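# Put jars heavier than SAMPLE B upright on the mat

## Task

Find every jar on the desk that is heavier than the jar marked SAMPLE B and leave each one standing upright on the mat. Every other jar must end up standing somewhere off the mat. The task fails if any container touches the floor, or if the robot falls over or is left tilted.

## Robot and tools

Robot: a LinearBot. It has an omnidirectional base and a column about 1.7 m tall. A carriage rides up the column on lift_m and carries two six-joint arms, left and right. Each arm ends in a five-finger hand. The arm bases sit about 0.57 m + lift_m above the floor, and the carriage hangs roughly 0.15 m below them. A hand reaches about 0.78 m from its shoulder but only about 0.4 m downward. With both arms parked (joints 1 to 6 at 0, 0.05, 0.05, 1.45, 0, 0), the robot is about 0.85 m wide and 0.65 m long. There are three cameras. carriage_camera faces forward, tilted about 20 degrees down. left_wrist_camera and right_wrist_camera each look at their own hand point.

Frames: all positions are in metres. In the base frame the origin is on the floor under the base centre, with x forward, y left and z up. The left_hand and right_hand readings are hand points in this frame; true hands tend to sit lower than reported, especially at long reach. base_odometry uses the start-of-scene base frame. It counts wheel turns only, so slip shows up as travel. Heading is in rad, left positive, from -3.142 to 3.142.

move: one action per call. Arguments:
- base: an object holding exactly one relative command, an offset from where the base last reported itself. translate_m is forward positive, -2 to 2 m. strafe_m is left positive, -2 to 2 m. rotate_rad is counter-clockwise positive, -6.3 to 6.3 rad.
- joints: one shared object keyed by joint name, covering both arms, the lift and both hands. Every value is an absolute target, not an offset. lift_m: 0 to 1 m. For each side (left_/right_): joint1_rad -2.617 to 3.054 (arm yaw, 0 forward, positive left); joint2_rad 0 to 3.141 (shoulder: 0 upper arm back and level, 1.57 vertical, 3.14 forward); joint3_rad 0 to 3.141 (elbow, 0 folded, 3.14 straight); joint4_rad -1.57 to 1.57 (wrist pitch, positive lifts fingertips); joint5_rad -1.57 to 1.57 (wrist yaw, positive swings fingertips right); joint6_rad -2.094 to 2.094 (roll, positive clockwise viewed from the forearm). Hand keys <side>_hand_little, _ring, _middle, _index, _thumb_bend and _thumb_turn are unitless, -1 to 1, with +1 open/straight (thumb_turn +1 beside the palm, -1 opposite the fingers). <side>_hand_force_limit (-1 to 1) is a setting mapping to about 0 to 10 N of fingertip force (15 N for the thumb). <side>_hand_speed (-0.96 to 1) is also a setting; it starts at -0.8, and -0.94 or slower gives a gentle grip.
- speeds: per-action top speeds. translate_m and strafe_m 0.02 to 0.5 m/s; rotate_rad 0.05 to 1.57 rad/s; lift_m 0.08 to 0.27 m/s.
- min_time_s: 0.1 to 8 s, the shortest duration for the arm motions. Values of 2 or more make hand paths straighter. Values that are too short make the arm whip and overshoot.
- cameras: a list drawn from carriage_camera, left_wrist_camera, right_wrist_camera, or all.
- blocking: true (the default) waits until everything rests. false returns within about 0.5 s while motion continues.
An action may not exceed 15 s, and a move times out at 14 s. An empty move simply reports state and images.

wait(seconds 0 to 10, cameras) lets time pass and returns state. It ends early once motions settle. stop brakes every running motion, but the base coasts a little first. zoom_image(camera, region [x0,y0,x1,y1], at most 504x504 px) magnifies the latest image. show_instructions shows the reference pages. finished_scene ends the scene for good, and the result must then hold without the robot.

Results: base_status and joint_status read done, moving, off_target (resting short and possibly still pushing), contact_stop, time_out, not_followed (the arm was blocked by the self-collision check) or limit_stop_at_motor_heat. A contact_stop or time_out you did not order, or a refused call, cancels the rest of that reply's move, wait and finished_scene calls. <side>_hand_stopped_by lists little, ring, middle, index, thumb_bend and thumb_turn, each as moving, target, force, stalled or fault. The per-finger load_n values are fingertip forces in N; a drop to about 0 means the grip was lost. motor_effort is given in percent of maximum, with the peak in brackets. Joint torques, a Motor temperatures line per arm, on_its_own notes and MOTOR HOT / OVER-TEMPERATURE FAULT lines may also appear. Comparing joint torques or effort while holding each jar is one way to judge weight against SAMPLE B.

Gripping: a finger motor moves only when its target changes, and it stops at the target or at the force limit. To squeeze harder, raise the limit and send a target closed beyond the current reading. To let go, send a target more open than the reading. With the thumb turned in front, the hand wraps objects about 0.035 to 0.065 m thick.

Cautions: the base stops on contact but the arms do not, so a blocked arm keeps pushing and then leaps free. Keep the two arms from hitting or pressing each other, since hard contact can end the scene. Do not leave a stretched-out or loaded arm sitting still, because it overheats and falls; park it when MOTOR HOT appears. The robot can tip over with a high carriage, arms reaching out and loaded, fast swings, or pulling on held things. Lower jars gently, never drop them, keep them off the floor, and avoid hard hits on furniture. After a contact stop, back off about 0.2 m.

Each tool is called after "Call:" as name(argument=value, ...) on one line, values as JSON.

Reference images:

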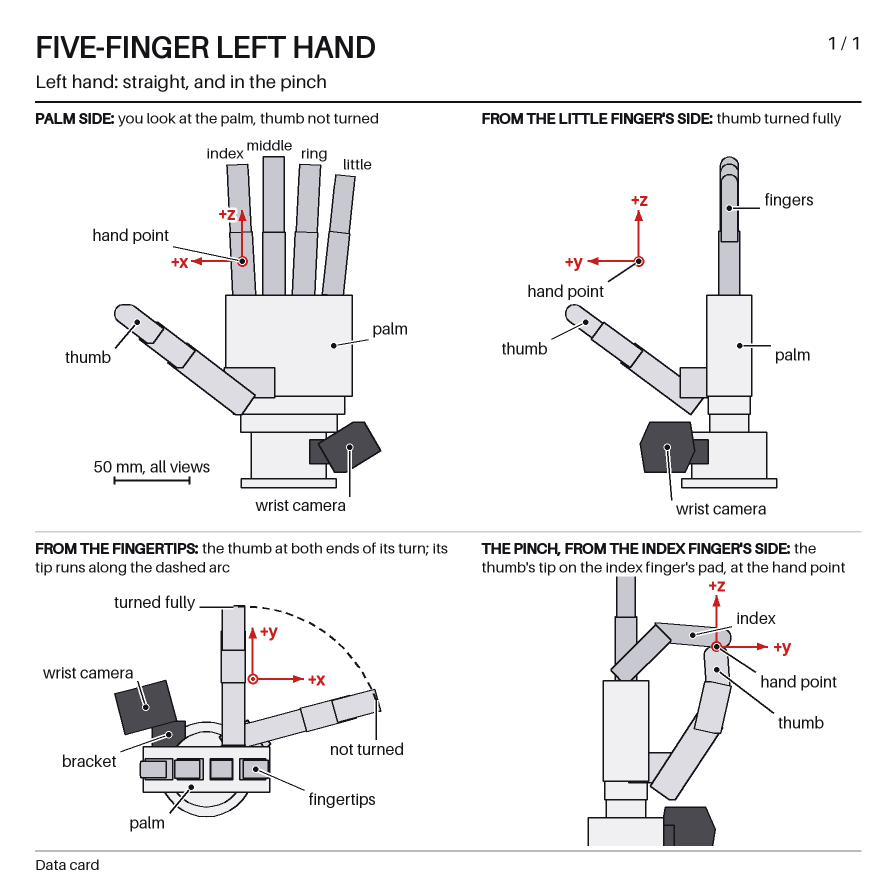

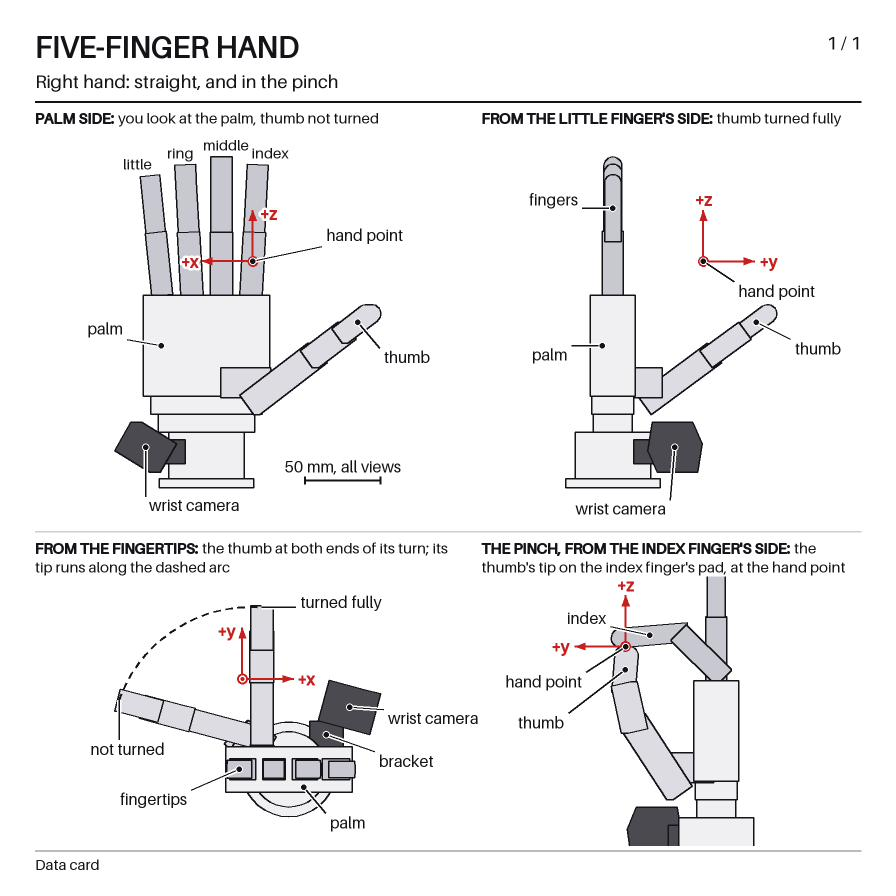

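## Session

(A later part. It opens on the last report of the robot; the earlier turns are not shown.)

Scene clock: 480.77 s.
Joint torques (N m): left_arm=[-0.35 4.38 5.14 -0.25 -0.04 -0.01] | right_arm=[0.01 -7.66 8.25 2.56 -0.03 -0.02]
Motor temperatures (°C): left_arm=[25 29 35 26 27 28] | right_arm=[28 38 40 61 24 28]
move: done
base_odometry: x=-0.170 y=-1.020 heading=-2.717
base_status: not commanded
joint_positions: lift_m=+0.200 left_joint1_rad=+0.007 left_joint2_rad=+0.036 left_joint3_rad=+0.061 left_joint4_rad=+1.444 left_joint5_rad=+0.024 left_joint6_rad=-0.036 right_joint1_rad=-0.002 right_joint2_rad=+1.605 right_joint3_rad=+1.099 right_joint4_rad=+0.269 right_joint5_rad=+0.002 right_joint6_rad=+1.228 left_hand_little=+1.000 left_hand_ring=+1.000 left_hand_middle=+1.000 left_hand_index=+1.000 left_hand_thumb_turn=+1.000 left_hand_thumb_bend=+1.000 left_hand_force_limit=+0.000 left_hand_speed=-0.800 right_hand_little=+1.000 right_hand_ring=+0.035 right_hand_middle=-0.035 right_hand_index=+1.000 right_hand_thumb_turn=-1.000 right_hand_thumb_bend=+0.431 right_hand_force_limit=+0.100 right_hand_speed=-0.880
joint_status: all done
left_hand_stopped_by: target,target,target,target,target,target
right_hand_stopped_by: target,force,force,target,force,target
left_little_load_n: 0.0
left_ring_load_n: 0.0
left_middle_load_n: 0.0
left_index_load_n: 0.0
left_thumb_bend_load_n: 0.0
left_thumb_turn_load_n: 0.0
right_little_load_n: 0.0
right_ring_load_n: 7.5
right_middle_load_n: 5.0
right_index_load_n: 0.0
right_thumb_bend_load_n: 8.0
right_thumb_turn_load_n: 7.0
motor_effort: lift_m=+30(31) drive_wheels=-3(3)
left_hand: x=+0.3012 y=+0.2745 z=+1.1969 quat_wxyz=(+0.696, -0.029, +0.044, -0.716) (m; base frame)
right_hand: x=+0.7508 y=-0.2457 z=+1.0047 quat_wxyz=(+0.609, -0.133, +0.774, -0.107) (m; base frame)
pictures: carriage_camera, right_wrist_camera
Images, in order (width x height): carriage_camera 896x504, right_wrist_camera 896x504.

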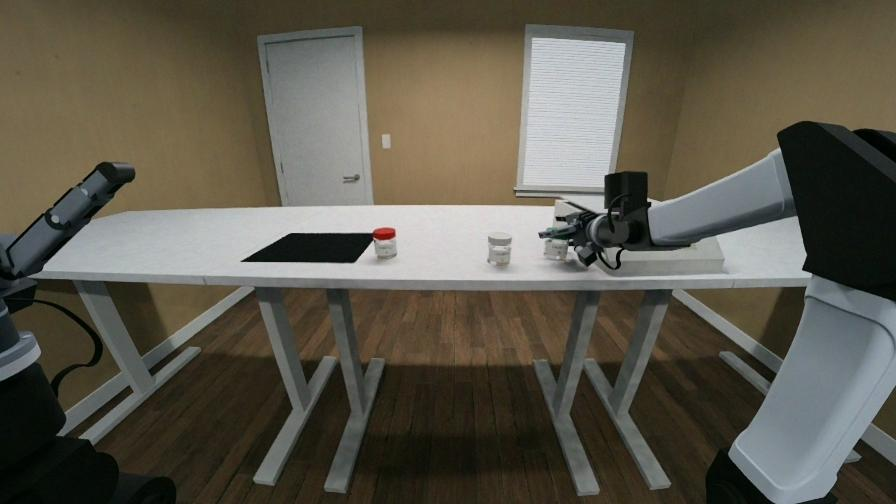

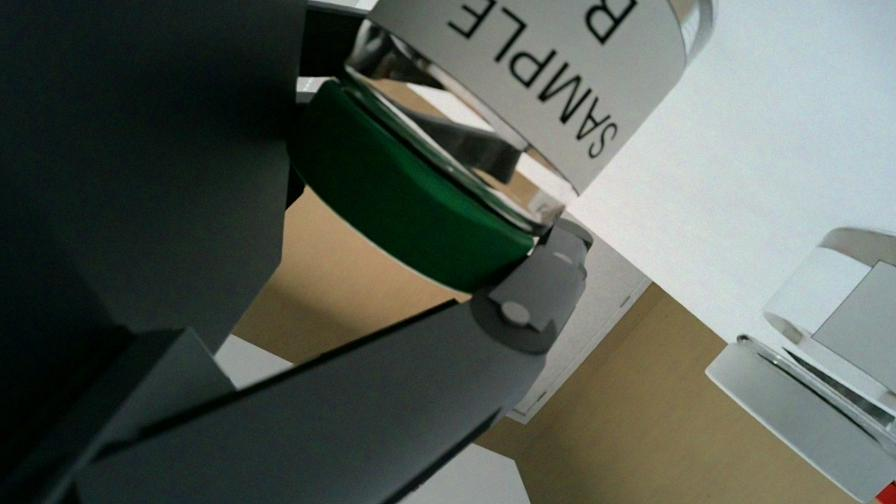

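Call:
move(joints={"lift_m": 0.187}, speeds={"lift_m": 0.08})

Call:
move(joints={"right_hand_speed": -0.88, "right_hand_middle": 1, "right_hand_ring": 1, "right_hand_thumb_bend": 1})

Call:
move(base={"strafe_m": -0.01}, speeds={"strafe_m": 0.05}, cameras=["carriage_camera", "right_wrist_camera"])

Call:
zoom_image(camera="carriage_camera", region=[480, 180, 680, 300])

Scene clock: 485.67 s.
Joint torques (N m): left_arm=[-0.39 4.38 5.18 -0.25 -0.03 0] | right_arm=[0.1 -7.49 8.34 2.49 0 -0.06]
Motor temperatures (°C): left_arm=[25 29 35 26 27 28] | right_arm=[28 38 40 61 24 28]
move: done
base_odometry: x=-0.170 y=-1.020 heading=-2.717
base_status: not commanded
joint_positions: lift_m=+0.187 left_joint1_rad=+0.007 left_joint2_rad=+0.036 left_joint3_rad=+0.061 left_joint4_rad=+1.444 left_joint5_rad=+0.024 left_joint6_rad=-0.036 right_joint1_rad=-0.002 right_joint2_rad=+1.605 right_joint3_rad=+1.099 right_joint4_rad=+0.281 right_joint5_rad=+0.002 right_joint6_rad=+1.228 left_hand_little=+1.000 left_hand_ring=+1.000 left_hand_middle=+1.000 left_hand_index=+1.000 left_hand_thumb_turn=+1.000 left_hand_thumb_bend=+1.000 left_hand_force_limit=+0.000 left_hand_speed=-0.800 right_hand_little=+1.000 right_hand_ring=+0.035 right_hand_middle=-0.035 right_hand_index=+1.000 right_hand_thumb_turn=-1.000 right_hand_thumb_bend=+0.431 right_hand_force_limit=+0.100 right_hand_speed=-0.880
joint_status: all done
left_hand_stopped_by: target,target,target,target,target,target
right_hand_stopped_by: target,force,force,target,force,target
left_little_load_n: 0.0
left_ring_load_n: 0.0
left_middle_load_n: 0.0
left_index_load_n: 0.0
left_thumb_bend_load_n: 0.0
left_thumb_turn_load_n: 0.0
right_little_load_n: 0.0
right_ring_load_n: 6.5
right_middle_load_n: 5.5
right_index_load_n: 0.0
right_thumb_bend_load_n: 8.0
right_thumb_turn_load_n: 7.0
motor_effort: lift_m=+29(30) drive_wheels=-3(3)
left_hand: x=+0.3012 y=+0.2745 z=+1.1839 quat_wxyz=(+0.696, -0.029, +0.044, -0.716) (m; base frame)
right_hand: x=+0.7514 y=-0.2456 z=+0.9950 quat_wxyz=(+0.614, -0.132, +0.771, -0.107) (m; base frame)
pictures: none

Scene clock: 489.47 s.
Joint torques (N m): left_arm=[-0.36 4.42 5.15 -0.25 -0.04 0] | right_arm=[-0.14 -7.6 8.35 2.59 -0.06 -0.03]
Motor temperatures (°C): left_arm=[25 29 35 26 27 28] | right_arm=[28 38 40 61 24 28]
move: done
base_odometry: x=-0.170 y=-1.020 heading=-2.717
base_status: not commanded
joint_positions: lift_m=+0.187 left_joint1_rad=+0.007 left_joint2_rad=+0.036 left_joint3_rad=+0.061 left_joint4_rad=+1.444 left_joint5_rad=+0.024 left_joint6_rad=-0.036 right_joint1_rad=-0.002 right_joint2_rad=+1.605 right_joint3_rad=+1.099 right_joint4_rad=+0.281 right_joint5_rad=+0.002 right_joint6_rad=+1.228 left_hand_little=+1.000 left_hand_ring=+1.000 left_hand_middle=+1.000 left_hand_index=+1.000 left_hand_thumb_turn=+1.000 left_hand_thumb_bend=+1.000 left_hand_force_limit=+0.000 left_hand_speed=-0.800 right_hand_little=+1.000 right_hand_ring=+1.000 right_hand_middle=+1.000 right_hand_index=+1.000 right_hand_thumb_turn=-1.000 right_hand_thumb_bend=+1.000 right_hand_force_limit=+0.100 right_hand_speed=-0.880
joint_status: all done
left_hand_stopped_by: target,target,target,target,target,target
right_hand_stopped_by: target,target,target,target,target,target
left_little_load_n: 0.0
left_ring_load_n: 0.0
left_middle_load_n: 0.0
left_index_load_n: 0.0
left_thumb_bend_load_n: 0.0
left_thumb_turn_load_n: 0.0
right_little_load_n: 0.0
right_ring_load_n: 0.0
right_middle_load_n: 0.0
right_index_load_n: 0.0
right_thumb_bend_load_n: 0.0
right_thumb_turn_load_n: 0.0
motor_effort: lift_m=+29(30) drive_wheels=-2(3)
left_hand: x=+0.3012 y=+0.2745 z=+1.1839 quat_wxyz=(+0.696, -0.029, +0.044, -0.716) (m; base frame)
right_hand: x=+0.7514 y=-0.2456 z=+0.9950 quat_wxyz=(+0.614, -0.132, +0.771, -0.107) (m; base frame)
pictures: none

Scene clock: 490.17 s.
Joint torques (N m): left_arm=[-0.38 4.37 5.18 -0.25 -0.03 -0.01] | right_arm=[0.09 -7.47 8.39 2.51 -0.08 -0.03]
Motor temperatures (°C): left_arm=[25 29 35 26 27 28] | right_arm=[28 38 40 61 24 28]
move: done
base_odometry: x=-0.174 y=-1.011 heading=-2.717
base_status: done
joint_positions: lift_m=+0.187 left_joint1_rad=+0.007 left_joint2_rad=+0.036 left_joint3_rad=+0.061 left_joint4_rad=+1.444 left_joint5_rad=+0.024 left_joint6_rad=-0.036 right_joint1_rad=-0.002 right_joint2_rad=+1.605 right_joint3_rad=+1.099 right_joint4_rad=+0.282 right_joint5_rad=+0.002 right_joint6_rad=+1.228 left_hand_little=+1.000 left_hand_ring=+1.000 left_hand_middle=+1.000 left_hand_index=+1.000 left_hand_thumb_turn=+1.000 left_hand_thumb_bend=+1.000 left_hand_force_limit=+0.000 left_hand_speed=-0.800 right_hand_little=+1.000 right_hand_ring=+1.000 right_hand_middle=+1.000 right_hand_index=+1.000 right_hand_thumb_turn=-1.000 right_hand_thumb_bend=+1.000 right_hand_force_limit=+0.100 right_hand_speed=-0.880
joint_status: not commanded
left_hand_stopped_by: target,target,target,target,target,target
right_hand_stopped_by: target,target,target,target,target,target
left_little_load_n: 0.0
left_ring_load_n: 0.0
left_middle_load_n: 0.0
left_index_load_n: 0.0
left_thumb_bend_load_n: 0.0
left_thumb_turn_load_n: 0.0
right_little_load_n: 0.0
right_ring_load_n: 0.5
right_middle_load_n: 0.0
right_index_load_n: 0.0
right_thumb_bend_load_n: 0.0
right_thumb_turn_load_n: -0.5
motor_effort: lift_m=+29(30) drive_wheels=+4(12)
left_hand: x=+0.3012 y=+0.2745 z=+1.1839 quat_wxyz=(+0.696, -0.029, +0.044, -0.716) (m; base frame)
right_hand: x=+0.7515 y=-0.2459 z=+0.9952 quat_wxyz=(+0.614, -0.132, +0.770, -0.108) (m; base frame)
pictures: carriage_camera, right_wrist_camera
Images, in order (width x height): carriage_camera 896x504, right_wrist_camera 896x504.

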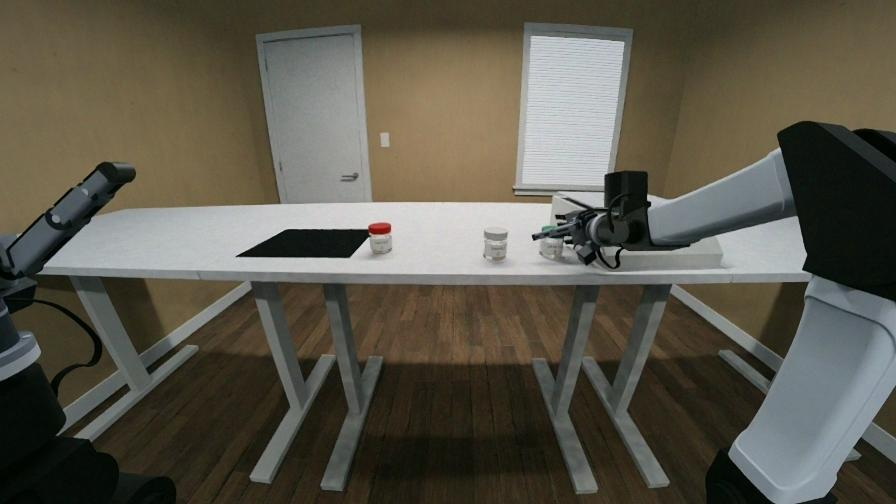

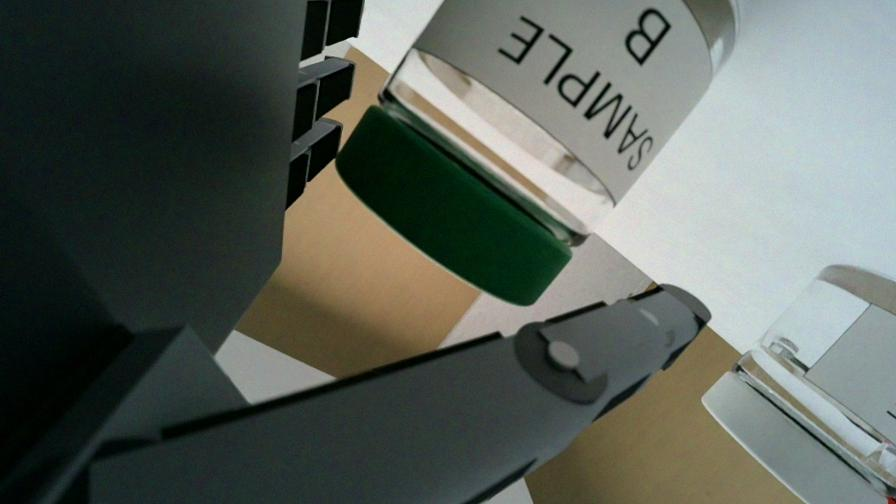

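Scaled by 2.520 from the camera's 896x504 image, which has a finer 1280x720 frame.

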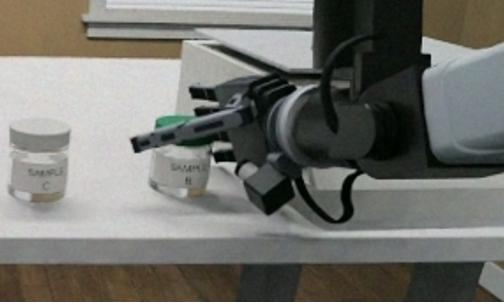

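Call:
move(base={"translate_m": -0.12}, speeds={"translate_m": 0.12})

Call:
move(joints={"lift_m": 0.33})

Call:
move(base={"strafe_m": -0.1705}, speeds={"strafe_m": 0.15})

Call:
move(base={"translate_m": 0.11}, joints={"lift_m": 0.304}, speeds={"translate_m": 0.12}, cameras=["carriage_camera", "right_wrist_camera"])

Call:
zoom_image(camera="carriage_camera", region=[440, 200, 640, 320])

Scene clock: 504.10 s.
Joint torques (N m): left_arm=[-0.35 4.4 5.16 -0.23 -0.04 -0.01] | right_arm=[0.17 -7.39 8.49 2.51 -0.05 -0.05]
Motor temperatures (°C): left_arm=[25 29 35 26 27 28] | right_arm=[28 38 40 62 24 28]
move: done
base_odometry: x=-0.065 y=-0.962 heading=-2.717
base_status: done
joint_positions: lift_m=+0.187 left_joint1_rad=+0.007 left_joint2_rad=+0.036 left_joint3_rad=+0.061 left_joint4_rad=+1.443 left_joint5_rad=+0.024 left_joint6_rad=-0.036 right_joint1_rad=-0.002 right_joint2_rad=+1.605 right_joint3_rad=+1.099 right_joint4_rad=+0.284 right_joint5_rad=+0.002 right_joint6_rad=+1.228 left_hand_little=+1.000 left_hand_ring=+1.000 left_hand_middle=+1.000 left_hand_index=+1.000 left_hand_thumb_turn=+1.000 left_hand_thumb_bend=+1.000 left_hand_force_limit=+0.000 left_hand_speed=-0.800 right_hand_little=+1.000 right_hand_ring=+1.000 right_hand_middle=+1.000 right_hand_index=+1.000 right_hand_thumb_turn=-1.000 right_hand_thumb_bend=+1.000 right_hand_force_limit=+0.100 right_hand_speed=-0.880
joint_status: not commanded
left_hand_stopped_by: target,target,target,target,target,target
right_hand_stopped_by: target,target,target,target,target,target
left_little_load_n: 0.0
left_ring_load_n: 0.0
left_middle_load_n: 0.0
left_index_load_n: 0.0
left_thumb_bend_load_n: 0.0
left_thumb_turn_load_n: 0.0
right_little_load_n: 0.0
right_ring_load_n: 0.0
right_middle_load_n: 0.0
right_index_load_n: 0.0
right_thumb_bend_load_n: 0.0
right_thumb_turn_load_n: 0.0
motor_effort: lift_m=+29(30) drive_wheels=+0(12)
left_hand: x=+0.3014 y=+0.2745 z=+1.1839 quat_wxyz=(+0.696, -0.029, +0.044, -0.716) (m; base frame)
right_hand: x=+0.7517 y=-0.2459 z=+0.9958 quat_wxyz=(+0.615, -0.132, +0.770, -0.108) (m; base frame)
pictures: none

Scene clock: 505.20 s.
Joint torques (N m): left_arm=[-0.35 4.37 5.22 -0.24 -0.04 -0.01] | right_arm=[0.21 -7.72 8.1 2.43 -0.11 -0.07]
Motor temperatures (°C): left_arm=[25 29 35 26 27 28] | right_arm=[28 38 40 62 24 28]
move: done
base_odometry: x=-0.065 y=-0.962 heading=-2.717
base_status: not commanded
joint_positions: lift_m=+0.330 left_joint1_rad=+0.007 left_joint2_rad=+0.036 left_joint3_rad=+0.061 left_joint4_rad=+1.443 left_joint5_rad=+0.024 left_joint6_rad=-0.036 right_joint1_rad=-0.002 right_joint2_rad=+1.605 right_joint3_rad=+1.099 right_joint4_rad=+0.295 right_joint5_rad=+0.002 right_joint6_rad=+1.228 left_hand_little=+1.000 left_hand_ring=+1.000 left_hand_middle=+1.000 left_hand_index=+1.000 left_hand_thumb_turn=+1.000 left_hand_thumb_bend=+1.000 left_hand_force_limit=+0.000 left_hand_speed=-0.800 right_hand_little=+1.000 right_hand_ring=+1.000 right_hand_middle=+1.000 right_hand_index=+1.000 right_hand_thumb_turn=-1.000 right_hand_thumb_bend=+1.000 right_hand_force_limit=+0.100 right_hand_speed=-0.880
joint_status: all done
left_hand_stopped_by: target,target,target,target,target,target
right_hand_stopped_by: target,target,target,target,target,target
left_little_load_n: 0.0
left_ring_load_n: 0.0
left_middle_load_n: 0.0
left_index_load_n: 0.0
left_thumb_bend_load_n: 0.0
left_thumb_turn_load_n: 0.0
right_little_load_n: 0.0
right_ring_load_n: 0.0
right_middle_load_n: 0.0
right_index_load_n: 0.0
right_thumb_bend_load_n: 0.0
right_thumb_turn_load_n: 0.0
motor_effort: lift_m=+31(38) drive_wheels=+1(2)
left_hand: x=+0.3014 y=+0.2745 z=+1.3268 quat_wxyz=(+0.696, -0.029, +0.044, -0.716) (m; base frame)
right_hand: x=+0.7522 y=-0.2459 z=+1.1414 quat_wxyz=(+0.619, -0.131, +0.767, -0.109) (m; base frame)
pictures: none

Scene clock: 507.23 s.
Joint torques (N m): left_arm=[-0.36 4.37 5.15 -0.24 -0.04 0] | right_arm=[-0.08 -7.51 8.28 2.37 0.05 -0.11]
Motor temperatures (°C): left_arm=[25 29 35 26 27 28] | right_arm=[28 38 40 62 24 28]
move: done
base_odometry: x=-0.135 y=-0.806 heading=-2.717
base_status: done
joint_positions: lift_m=+0.330 left_joint1_rad=+0.007 left_joint2_rad=+0.036 left_joint3_rad=+0.061 left_joint4_rad=+1.443 left_joint5_rad=+0.024 left_joint6_rad=-0.036 right_joint1_rad=-0.001 right_joint2_rad=+1.605 right_joint3_rad=+1.099 right_joint4_rad=+0.295 right_joint5_rad=+0.000 right_joint6_rad=+1.228 left_hand_little=+1.000 left_hand_ring=+1.000 left_hand_middle=+1.000 left_hand_index=+1.000 left_hand_thumb_turn=+1.000 left_hand_thumb_bend=+1.000 left_hand_force_limit=+0.000 left_hand_speed=-0.800 right_hand_little=+1.000 right_hand_ring=+1.000 right_hand_middle=+1.000 right_hand_index=+1.000 right_hand_thumb_turn=-1.000 right_hand_thumb_bend=+1.000 right_hand_force_limit=+0.100 right_hand_speed=-0.880
joint_status: not commanded
left_hand_stopped_by: target,target,target,target,target,target
right_hand_stopped_by: target,target,target,target,target,target
left_little_load_n: 0.0
left_ring_load_n: 0.0
left_middle_load_n: 0.0
left_index_load_n: 0.0
left_thumb_bend_load_n: 0.0
left_thumb_turn_load_n: 0.0
right_little_load_n: 0.0
right_ring_load_n: 0.0
right_middle_load_n: 0.0
right_index_load_n: 0.0
right_thumb_bend_load_n: 0.5
right_thumb_turn_load_n: -0.5
motor_effort: lift_m=+30(31) drive_wheels=-4(11)
left_hand: x=+0.3014 y=+0.2745 z=+1.3268 quat_wxyz=(+0.696, -0.029, +0.044, -0.716) (m; base frame)
right_hand: x=+0.7519 y=-0.2449 z=+1.1414 quat_wxyz=(+0.619, -0.132, +0.766, -0.107) (m; base frame)
pictures: none

Scene clock: 508.93 s.
Joint torques (N m): left_arm=[-0.38 4.36 5.14 -0.25 -0.03 0] | right_arm=[0.01 -7.56 8.28 2.45 -0.02 -0.01]
Motor temperatures (°C): left_arm=[25 29 35 26 27 28] | right_arm=[28 38 40 62 24 28]
move: done
base_odometry: x=-0.235 y=-0.851 heading=-2.718
base_status: done
joint_positions: lift_m=+0.304 left_joint1_rad=+0.007 left_joint2_rad=+0.036 left_joint3_rad=+0.061 left_joint4_rad=+1.444 left_joint5_rad=+0.024 left_joint6_rad=-0.036 right_joint1_rad=-0.001 right_joint2_rad=+1.606 right_joint3_rad=+1.099 right_joint4_rad=+0.287 right_joint5_rad=+0.000 right_joint6_rad=+1.228 left_hand_little=+1.000 left_hand_ring=+1.000 left_hand_middle=+1.000 left_hand_index=+1.000 left_hand_thumb_turn=+1.000 left_hand_thumb_bend=+1.000 left_hand_force_limit=+0.000 left_hand_speed=-0.800 right_hand_little=+1.000 right_hand_ring=+1.000 right_hand_middle=+1.000 right_hand_index=+1.000 right_hand_thumb_turn=-1.000 right_hand_thumb_bend=+1.000 right_hand_force_limit=+0.100 right_hand_speed=-0.880
joint_status: all done
left_hand_stopped_by: target,target,target,target,target,target
right_hand_stopped_by: target,target,target,target,target,target
left_little_load_n: 0.0
left_ring_load_n: 0.0
left_middle_load_n: 0.0
left_index_load_n: 0.0
left_thumb_bend_load_n: 0.0
left_thumb_turn_load_n: 0.0
right_little_load_n: 0.0
right_ring_load_n: 0.0
right_middle_load_n: 0.0
right_index_load_n: 0.0
right_thumb_bend_load_n: 0.0
right_thumb_turn_load_n: 0.0
motor_effort: lift_m=+30(31) drive_wheels=-5(14)
left_hand: x=+0.3010 y=+0.2745 z=+1.3009 quat_wxyz=(+0.696, -0.028, +0.044, -0.716) (m; base frame)
right_hand: x=+0.7517 y=-0.2449 z=+1.1131 quat_wxyz=(+0.616, -0.133, +0.769, -0.107) (m; base frame)
pictures: carriage_camera, right_wrist_camera
Images, in order (width x height): carriage_camera 896x504, right_wrist_camera 896x504.

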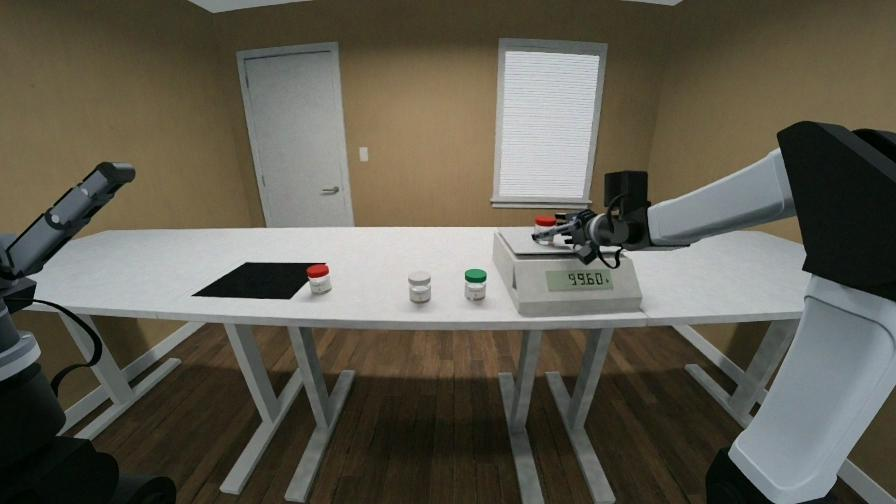

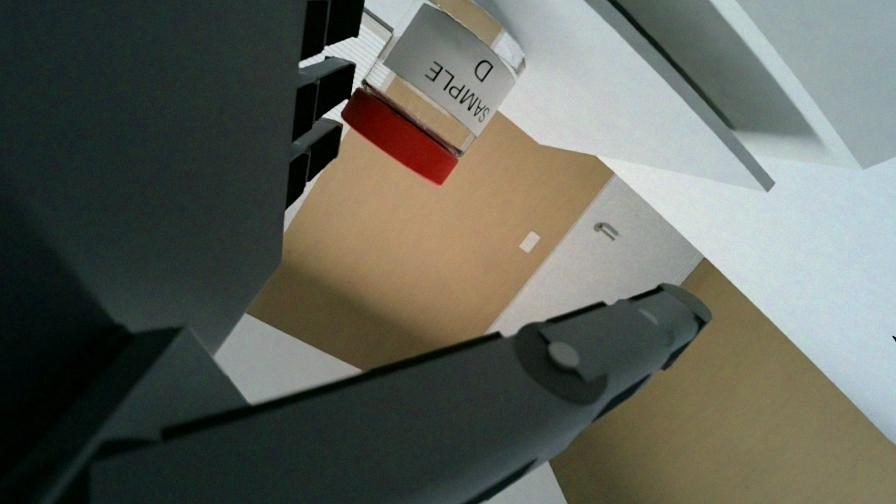

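Scaled by 2.520 from the camera's 896x504 image, which has a finer 1280x720 frame.

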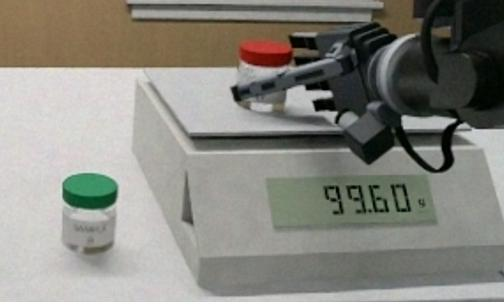

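Call:
move(base={"strafe_m": -0.017}, speeds={"strafe_m": 0.06})

Call:
move(base={"translate_m": 0.06}, speeds={"translate_m": 0.08}, cameras=["carriage_camera", "right_wrist_camera"])

Call:
zoom_image(camera="carriage_camera", region=[480, 200, 620, 280])

Scene clock: 514.67 s.
Joint torques (N m): left_arm=[-0.36 4.37 5.19 -0.26 -0.04 0] | right_arm=[0.13 -7.62 8.13 2.44 -0.07 -0.06]
Motor temperatures (°C): left_arm=[25 29 35 26 27 28] | right_arm=[28 39 40 61 24 28]
move: done
base_odometry: x=-0.242 y=-0.836 heading=-2.717
base_status: done
joint_positions: lift_m=+0.304 left_joint1_rad=+0.007 left_joint2_rad=+0.036 left_joint3_rad=+0.061 left_joint4_rad=+1.444 left_joint5_rad=+0.024 left_joint6_rad=-0.036 right_joint1_rad=-0.002 right_joint2_rad=+1.606 right_joint3_rad=+1.099 right_joint4_rad=+0.287 right_joint5_rad=+0.001 right_joint6_rad=+1.228 left_hand_little=+1.000 left_hand_ring=+1.000 left_hand_middle=+1.000 left_hand_index=+1.000 left_hand_thumb_turn=+1.000 left_hand_thumb_bend=+1.000 left_hand_force_limit=+0.000 left_hand_speed=-0.800 right_hand_little=+1.000 right_hand_ring=+1.000 right_hand_middle=+1.000 right_hand_index=+1.000 right_hand_thumb_turn=-1.000 right_hand_thumb_bend=+1.000 right_hand_force_limit=+0.100 right_hand_speed=-0.880
joint_status: not commanded
left_hand_stopped_by: target,target,target,target,target,target
right_hand_stopped_by: target,target,target,target,target,target
left_little_load_n: 0.0
left_ring_load_n: 0.0
left_middle_load_n: 0.0
left_index_load_n: 0.0
left_thumb_bend_load_n: 0.0
left_thumb_turn_load_n: 0.0
right_little_load_n: 0.0
right_ring_load_n: 0.0
right_middle_load_n: -0.5
right_index_load_n: 0.0
right_thumb_bend_load_n: 0.0
right_thumb_turn_load_n: -0.5
motor_effort: lift_m=+30(30) drive_wheels=-5(13)
left_hand: x=+0.3010 y=+0.2745 z=+1.3009 quat_wxyz=(+0.696, -0.028, +0.044, -0.716) (m; base frame)
right_hand: x=+0.7518 y=-0.2456 z=+1.1131 quat_wxyz=(+0.616, -0.132, +0.769, -0.108) (m; base frame)
pictures: none

Scene clock: 516.13 s.
Joint torques (N m): left_arm=[-0.36 4.41 5.16 -0.26 -0.04 -0.01] | right_arm=[0.17 -7.91 8.44 2.49 -0.05 -0.11]
Motor temperatures (°C): left_arm=[25 29 35 26 27 28] | right_arm=[28 39 40 61 24 28]
move: done
base_odometry: x=-0.297 y=-0.860 heading=-2.718
base_status: done
joint_positions: lift_m=+0.304 left_joint1_rad=+0.007 left_joint2_rad=+0.036 left_joint3_rad=+0.061 left_joint4_rad=+1.445 left_joint5_rad=+0.024 left_joint6_rad=-0.036 right_joint1_rad=-0.002 right_joint2_rad=+1.606 right_joint3_rad=+1.099 right_joint4_rad=+0.287 right_joint5_rad=+0.000 right_joint6_rad=+1.228 left_hand_little=+1.000 left_hand_ring=+1.000 left_hand_middle=+1.000 left_hand_index=+1.000 left_hand_thumb_turn=+1.000 left_hand_thumb_bend=+1.000 left_hand_force_limit=+0.000 left_hand_speed=-0.800 right_hand_little=+1.000 right_hand_ring=+1.000 right_hand_middle=+1.000 right_hand_index=+1.000 right_hand_thumb_turn=-1.000 right_hand_thumb_bend=+1.000 right_hand_force_limit=+0.100 right_hand_speed=-0.880
joint_status: not commanded
left_hand_stopped_by: target,target,target,target,target,target
right_hand_stopped_by: target,target,target,target,target,target
left_little_load_n: 0.0
left_ring_load_n: 0.0
left_middle_load_n: 0.0
left_index_load_n: 0.0
left_thumb_bend_load_n: 0.0
left_thumb_turn_load_n: 0.0
right_little_load_n: -0.5
right_ring_load_n: 0.0
right_middle_load_n: 0.0
right_index_load_n: 0.0
right_thumb_bend_load_n: 0.0
right_thumb_turn_load_n: 0.0
motor_effort: lift_m=+30(30) drive_wheels=+6(15)
left_hand: x=+0.3008 y=+0.2745 z=+1.3010 quat_wxyz=(+0.696, -0.028, +0.044, -0.716) (m; base frame)
right_hand: x=+0.7518 y=-0.2456 z=+1.1131 quat_wxyz=(+0.616, -0.132, +0.769, -0.107) (m; base frame)
pictures: carriage_camera, right_wrist_camera
Images, in order (width x height): carriage_camera 896x504, right_wrist_camera 896x504.

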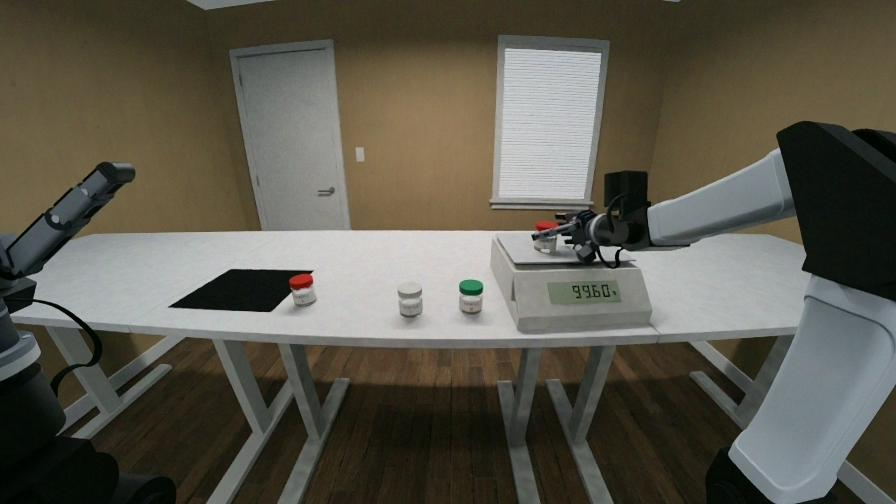

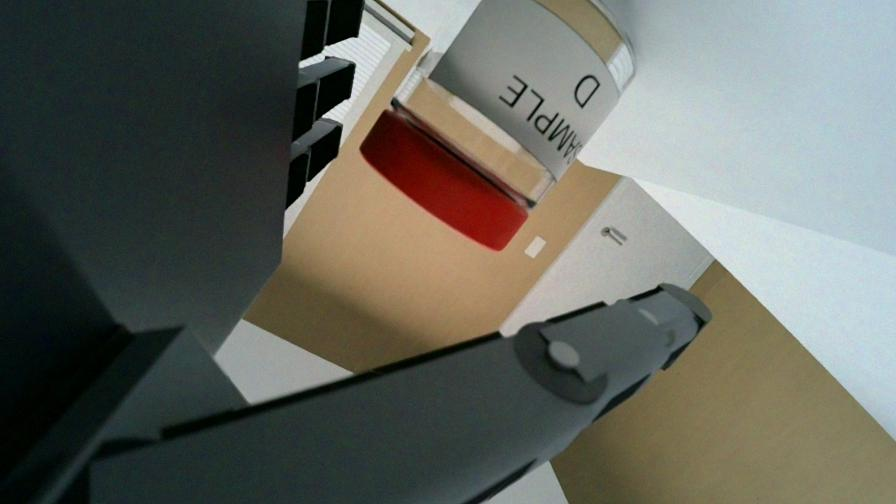

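Scaled by 3.600 from the camera's 896x504 image, which has a finer 1280x720 frame.

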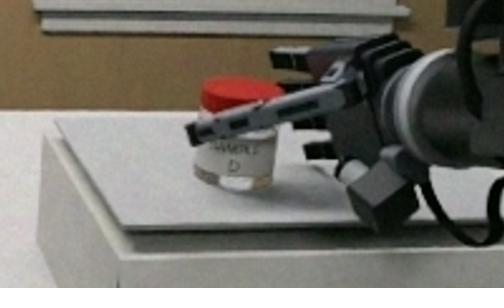

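Call:
move(base={"translate_m": 0.045}, speeds={"translate_m": 0.08}, cameras=["carriage_camera", "right_wrist_camera"])

Scene clock: 523.03 s.
Joint torques (N m): left_arm=[-0.38 4.4 5.2 -0.26 -0.04 0] | right_arm=[0.35 -7.54 8.12 2.39 -0.07 -0.08]
Motor temperatures (°C): left_arm=[25 29 35 26 27 28] | right_arm=[28 39 40 61 24 28]
move: done
base_odometry: x=-0.338 y=-0.878 heading=-2.718
base_status: done
joint_positions: lift_m=+0.304 left_joint1_rad=+0.007 left_joint2_rad=+0.036 left_joint3_rad=+0.061 left_joint4_rad=+1.444 left_joint5_rad=+0.024 left_joint6_rad=-0.036 right_joint1_rad=-0.002 right_joint2_rad=+1.606 right_joint3_rad=+1.099 right_joint4_rad=+0.288 right_joint5_rad=+0.001 right_joint6_rad=+1.228 left_hand_little=+1.000 left_hand_ring=+1.000 left_hand_middle=+1.000 left_hand_index=+1.000 left_hand_thumb_turn=+1.000 left_hand_thumb_bend=+1.000 left_hand_force_limit=+0.000 left_hand_speed=-0.800 right_hand_little=+1.000 right_hand_ring=+1.000 right_hand_middle=+1.000 right_hand_index=+1.000 right_hand_thumb_turn=-1.000 right_hand_thumb_bend=+1.000 right_hand_force_limit=+0.100 right_hand_speed=-0.880
joint_status: not commanded
left_hand_stopped_by: target,target,target,target,target,target
right_hand_stopped_by: target,target,target,target,target,target
left_little_load_n: 0.0
left_ring_load_n: 0.0
left_middle_load_n: 0.0
left_index_load_n: 0.0
left_thumb_bend_load_n: 0.0
left_thumb_turn_load_n: 0.0
right_little_load_n: 0.0
right_ring_load_n: -0.5
right_middle_load_n: 0.0
right_index_load_n: 0.0
right_thumb_bend_load_n: 0.0
right_thumb_turn_load_n: -0.5
motor_effort: lift_m=+30(30) drive_wheels=+7(17)
left_hand: x=+0.3010 y=+0.2745 z=+1.3009 quat_wxyz=(+0.696, -0.028, +0.044, -0.716) (m; base frame)
right_hand: x=+0.7518 y=-0.2456 z=+1.1132 quat_wxyz=(+0.616, -0.132, +0.769, -0.108) (m; base frame)
pictures: carriage_camera, right_wrist_camera
Images, in order (width x height): carriage_camera 896x504, right_wrist_camera 896x504.

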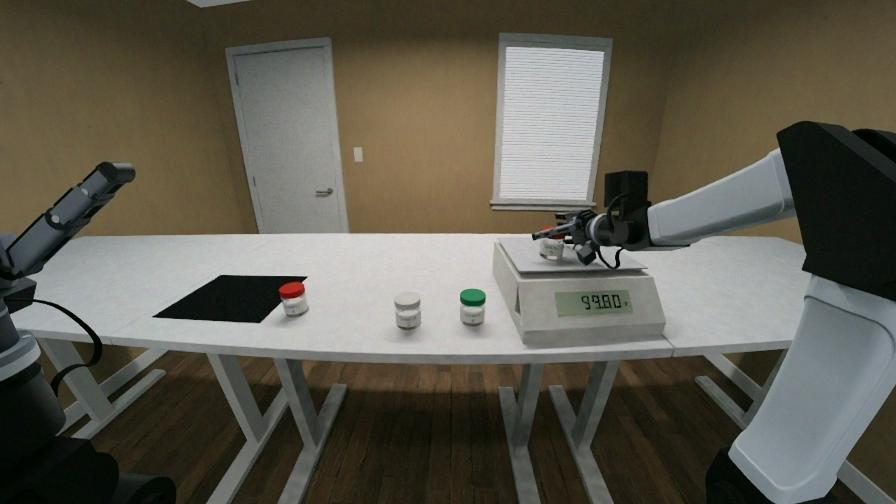

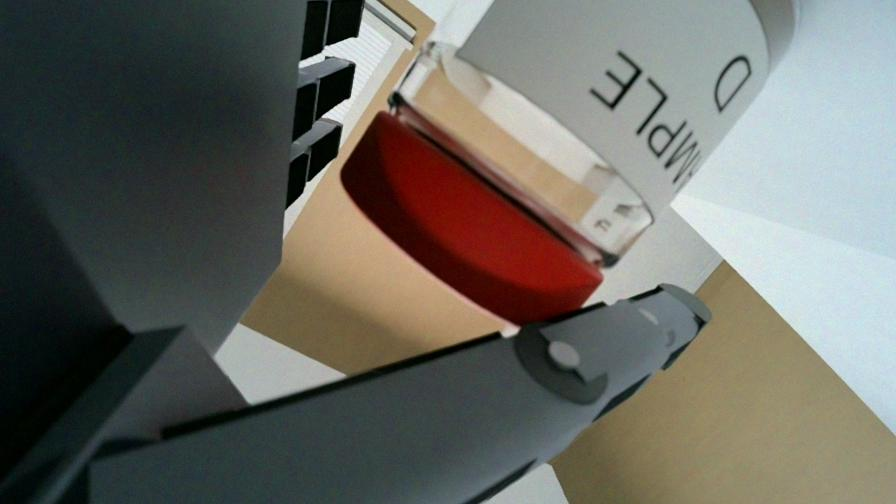

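Call:
move(joints={"right_hand_speed": -0.88, "right_hand_force_limit": -0.2, "right_hand_middle": -0.6, "right_hand_ring": -0.6, "right_hand_thumb_bend": -0.3})

Call:
move(joints={"right_hand_force_limit": 0.1, "right_hand_middle": -0.7, "right_hand_ring": -0.7, "right_hand_thumb_bend": -0.4}, cameras=["carriage_camera", "right_wrist_camera"])

Call:
move(joints={"lift_m": 0.36}, speeds={"lift_m": 0.15}, cameras=["carriage_camera", "right_wrist_camera"])

Scene clock: 538.33 s.
Joint torques (N m): left_arm=[-0.36 4.37 5.16 -0.26 -0.04 0] | right_arm=[0.21 -7.43 8.34 2.46 -0.09 -0.06]
Motor temperatures (°C): left_arm=[25 29 35 26 27 28] | right_arm=[28 39 40 60 24 28]
move: off_target
base_odometry: x=-0.338 y=-0.878 heading=-2.718
base_status: not commanded
joint_positions: lift_m=+0.304 left_joint1_rad=+0.007 left_joint2_rad=+0.036 left_joint3_rad=+0.061 left_joint4_rad=+1.444 left_joint5_rad=+0.024 left_joint6_rad=-0.036 right_joint1_rad=-0.002 right_joint2_rad=+1.606 right_joint3_rad=+1.099 right_joint4_rad=+0.288 right_joint5_rad=+0.001 right_joint6_rad=+1.228 left_hand_little=+1.000 left_hand_ring=+1.000 left_hand_middle=+1.000 left_hand_index=+1.000 left_hand_thumb_turn=+1.000 left_hand_thumb_bend=+1.000 left_hand_force_limit=+0.000 left_hand_speed=-0.800 right_hand_little=+1.000 right_hand_ring=+0.065 right_hand_middle=-0.023 right_hand_index=+1.000 right_hand_thumb_turn=-1.000 right_hand_thumb_bend=+0.459 right_hand_force_limit=-0.200 right_hand_speed=-0.880
joint_status: right_hand_ring off_target (ended at +0.065, target -0.600); right_hand_middle off_target (ended at -0.023, target -0.600); right_hand_thumb_bend off_target (ended at +0.459, target -0.300); the others done
left_hand_stopped_by: target,target,target,target,target,target
right_hand_stopped_by: target,force,force,target,force,target
left_little_load_n: 0.0
left_ring_load_n: 0.0
left_middle_load_n: 0.0
left_index_load_n: 0.0
left_thumb_bend_load_n: 0.0
left_thumb_turn_load_n: 0.0
right_little_load_n: 0.0
right_ring_load_n: 1.5
right_middle_load_n: 6.5
right_index_load_n: 0.0
right_thumb_bend_load_n: 6.0
right_thumb_turn_load_n: 3.0
motor_effort: lift_m=+30(30) drive_wheels=+6(8)
left_hand: x=+0.3010 y=+0.2745 z=+1.3009 quat_wxyz=(+0.696, -0.028, +0.044, -0.716) (m; base frame)
right_hand: x=+0.7518 y=-0.2456 z=+1.1132 quat_wxyz=(+0.616, -0.132, +0.769, -0.108) (m; base frame)
pictures: none

Scene clock: 538.97 s.
Joint torques (N m): left_arm=[-0.36 4.41 5.16 -0.25 -0.04 0] | right_arm=[0.31 -7.62 8.16 2.47 -0.01 -0.03]
Motor temperatures (°C): left_arm=[25 29 35 26 27 28] | right_arm=[28 39 40 60 24 28]
move: off_target
base_odometry: x=-0.338 y=-0.878 heading=-2.718
base_status: not commanded
joint_positions: lift_m=+0.304 left_joint1_rad=+0.007 left_joint2_rad=+0.036 left_joint3_rad=+0.061 left_joint4_rad=+1.444 left_joint5_rad=+0.024 left_joint6_rad=-0.036 right_joint1_rad=-0.002 right_joint2_rad=+1.606 right_joint3_rad=+1.099 right_joint4_rad=+0.288 right_joint5_rad=+0.001 right_joint6_rad=+1.228 left_hand_little=+1.000 left_hand_ring=+1.000 left_hand_middle=+1.000 left_hand_index=+1.000 left_hand_thumb_turn=+1.000 left_hand_thumb_bend=+1.000 left_hand_force_limit=+0.000 left_hand_speed=-0.800 right_hand_little=+1.000 right_hand_ring=+0.046 right_hand_middle=-0.023 right_hand_index=+1.000 right_hand_thumb_turn=-1.000 right_hand_thumb_bend=+0.448 right_hand_force_limit=+0.100 right_hand_speed=-0.880
joint_status: right_hand_ring off_target (ended at +0.046, target -0.700); right_hand_middle off_target (ended at -0.023, target -0.700); right_hand_thumb_bend off_target (ended at +0.448, target -0.400); the others done
left_hand_stopped_by: target,target,target,target,target,target
right_hand_stopped_by: target,force,force,target,force,target
left_little_load_n: 0.0
left_ring_load_n: 0.0
left_middle_load_n: 0.0
left_index_load_n: 0.0
left_thumb_bend_load_n: 0.0
left_thumb_turn_load_n: 0.0
right_little_load_n: 0.0
right_ring_load_n: 7.0
right_middle_load_n: 5.5
right_index_load_n: 0.0
right_thumb_bend_load_n: 8.0
right_thumb_turn_load_n: 7.0
motor_effort: lift_m=+30(30) drive_wheels=+6(7)
left_hand: x=+0.3010 y=+0.2745 z=+1.3009 quat_wxyz=(+0.696, -0.028, +0.044, -0.716) (m; base frame)
right_hand: x=+0.7518 y=-0.2456 z=+1.1132 quat_wxyz=(+0.616, -0.132, +0.769, -0.108) (m; base frame)
pictures: carriage_camera, right_wrist_camera
Images, in order (width x height): carriage_camera 896x504, right_wrist_camera 896x504.

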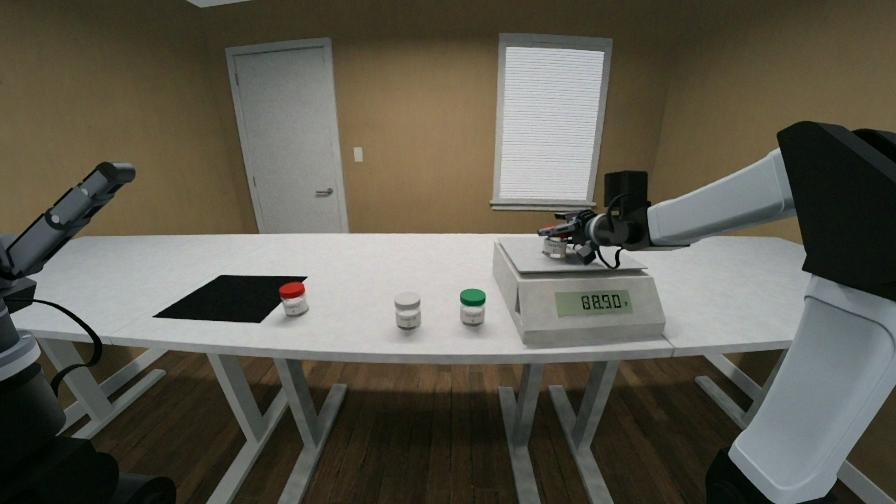

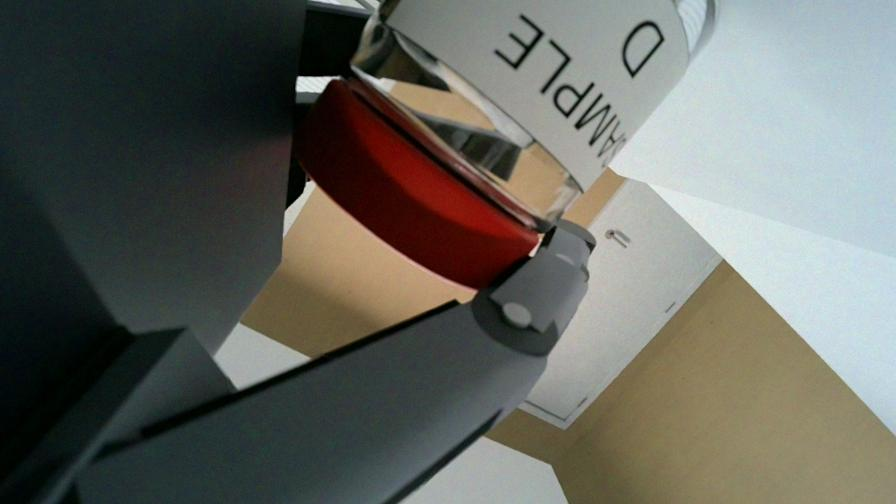

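Scene clock: 539.77 s.
Joint torques (N m): left_arm=[-0.34 4.37 5.18 -0.25 -0.04 -0.01] | right_arm=[0.23 -7.46 8.47 2.56 -0.01 0.01]
Motor temperatures (°C): left_arm=[25 29 35 26 27 28] | right_arm=[28 39 40 61 24 28]
move: done
base_odometry: x=-0.338 y=-0.878 heading=-2.718
base_status: not commanded
joint_positions: lift_m=+0.360 left_joint1_rad=+0.007 left_joint2_rad=+0.036 left_joint3_rad=+0.061 left_joint4_rad=+1.444 left_joint5_rad=+0.024 left_joint6_rad=-0.036 right_joint1_rad=-0.002 right_joint2_rad=+1.606 right_joint3_rad=+1.099 right_joint4_rad=+0.277 right_joint5_rad=+0.001 right_joint6_rad=+1.228 left_hand_little=+1.000 left_hand_ring=+1.000 left_hand_middle=+1.000 left_hand_index=+1.000 left_hand_thumb_turn=+1.000 left_hand_thumb_bend=+1.000 left_hand_force_limit=+0.000 left_hand_speed=-0.800 right_hand_little=+1.000 right_hand_ring=+0.046 right_hand_middle=-0.023 right_hand_index=+1.000 right_hand_thumb_turn=-1.000 right_hand_thumb_bend=+0.448 right_hand_force_limit=+0.100 right_hand_speed=-0.880
joint_status: all done
left_hand_stopped_by: target,target,target,target,target,target
right_hand_stopped_by: target,force,force,target,force,target
left_little_load_n: 0.0
left_ring_load_n: 0.0
left_middle_load_n: 0.0
left_index_load_n: 0.0
left_thumb_bend_load_n: 0.0
left_thumb_turn_load_n: 0.0
right_little_load_n: 0.0
right_ring_load_n: 7.0
right_middle_load_n: 5.5
right_index_load_n: 0.0
right_thumb_bend_load_n: 8.0
right_thumb_turn_load_n: 6.5
motor_effort: lift_m=+30(38) drive_wheels=+6(7)
left_hand: x=+0.3010 y=+0.2745 z=+1.3569 quat_wxyz=(+0.696, -0.028, +0.044, -0.716) (m; base frame)
right_hand: x=+0.7512 y=-0.2456 z=+1.1659 quat_wxyz=(+0.612, -0.133, +0.772, -0.107) (m; base frame)
pictures: carriage_camera, right_wrist_camera
Images, in order (width x height): carriage_camera 896x504, right_wrist_camera 896x504.

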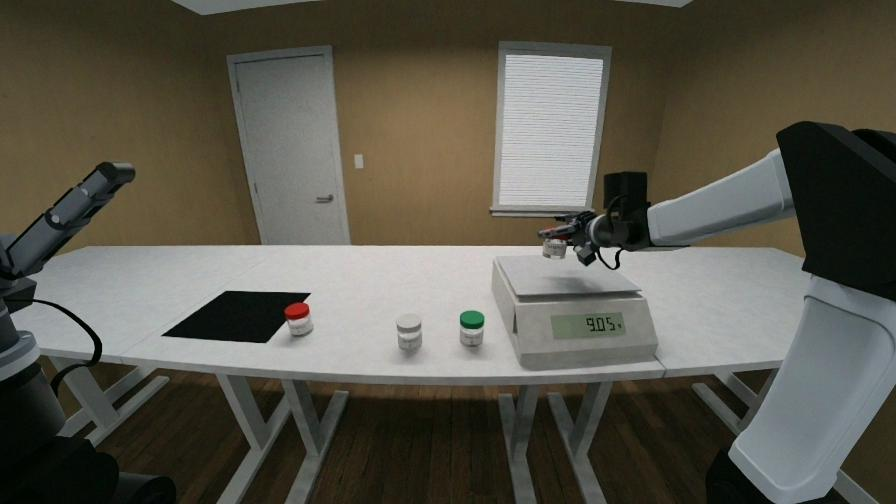

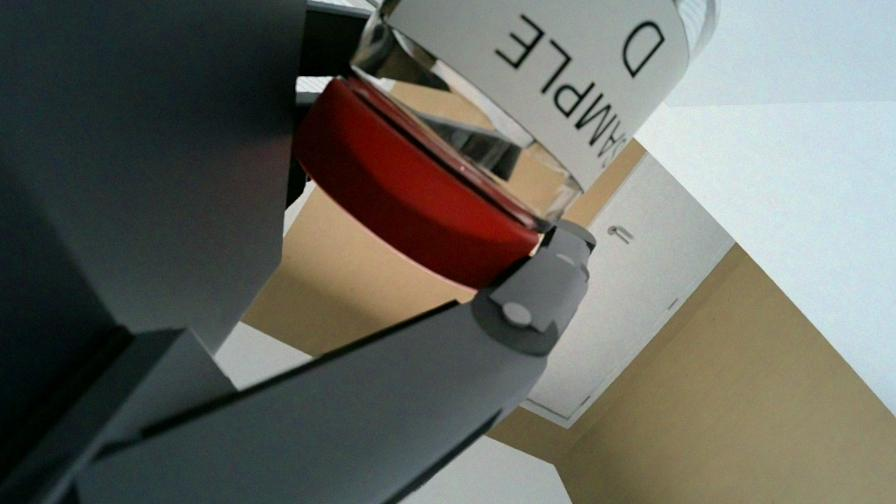

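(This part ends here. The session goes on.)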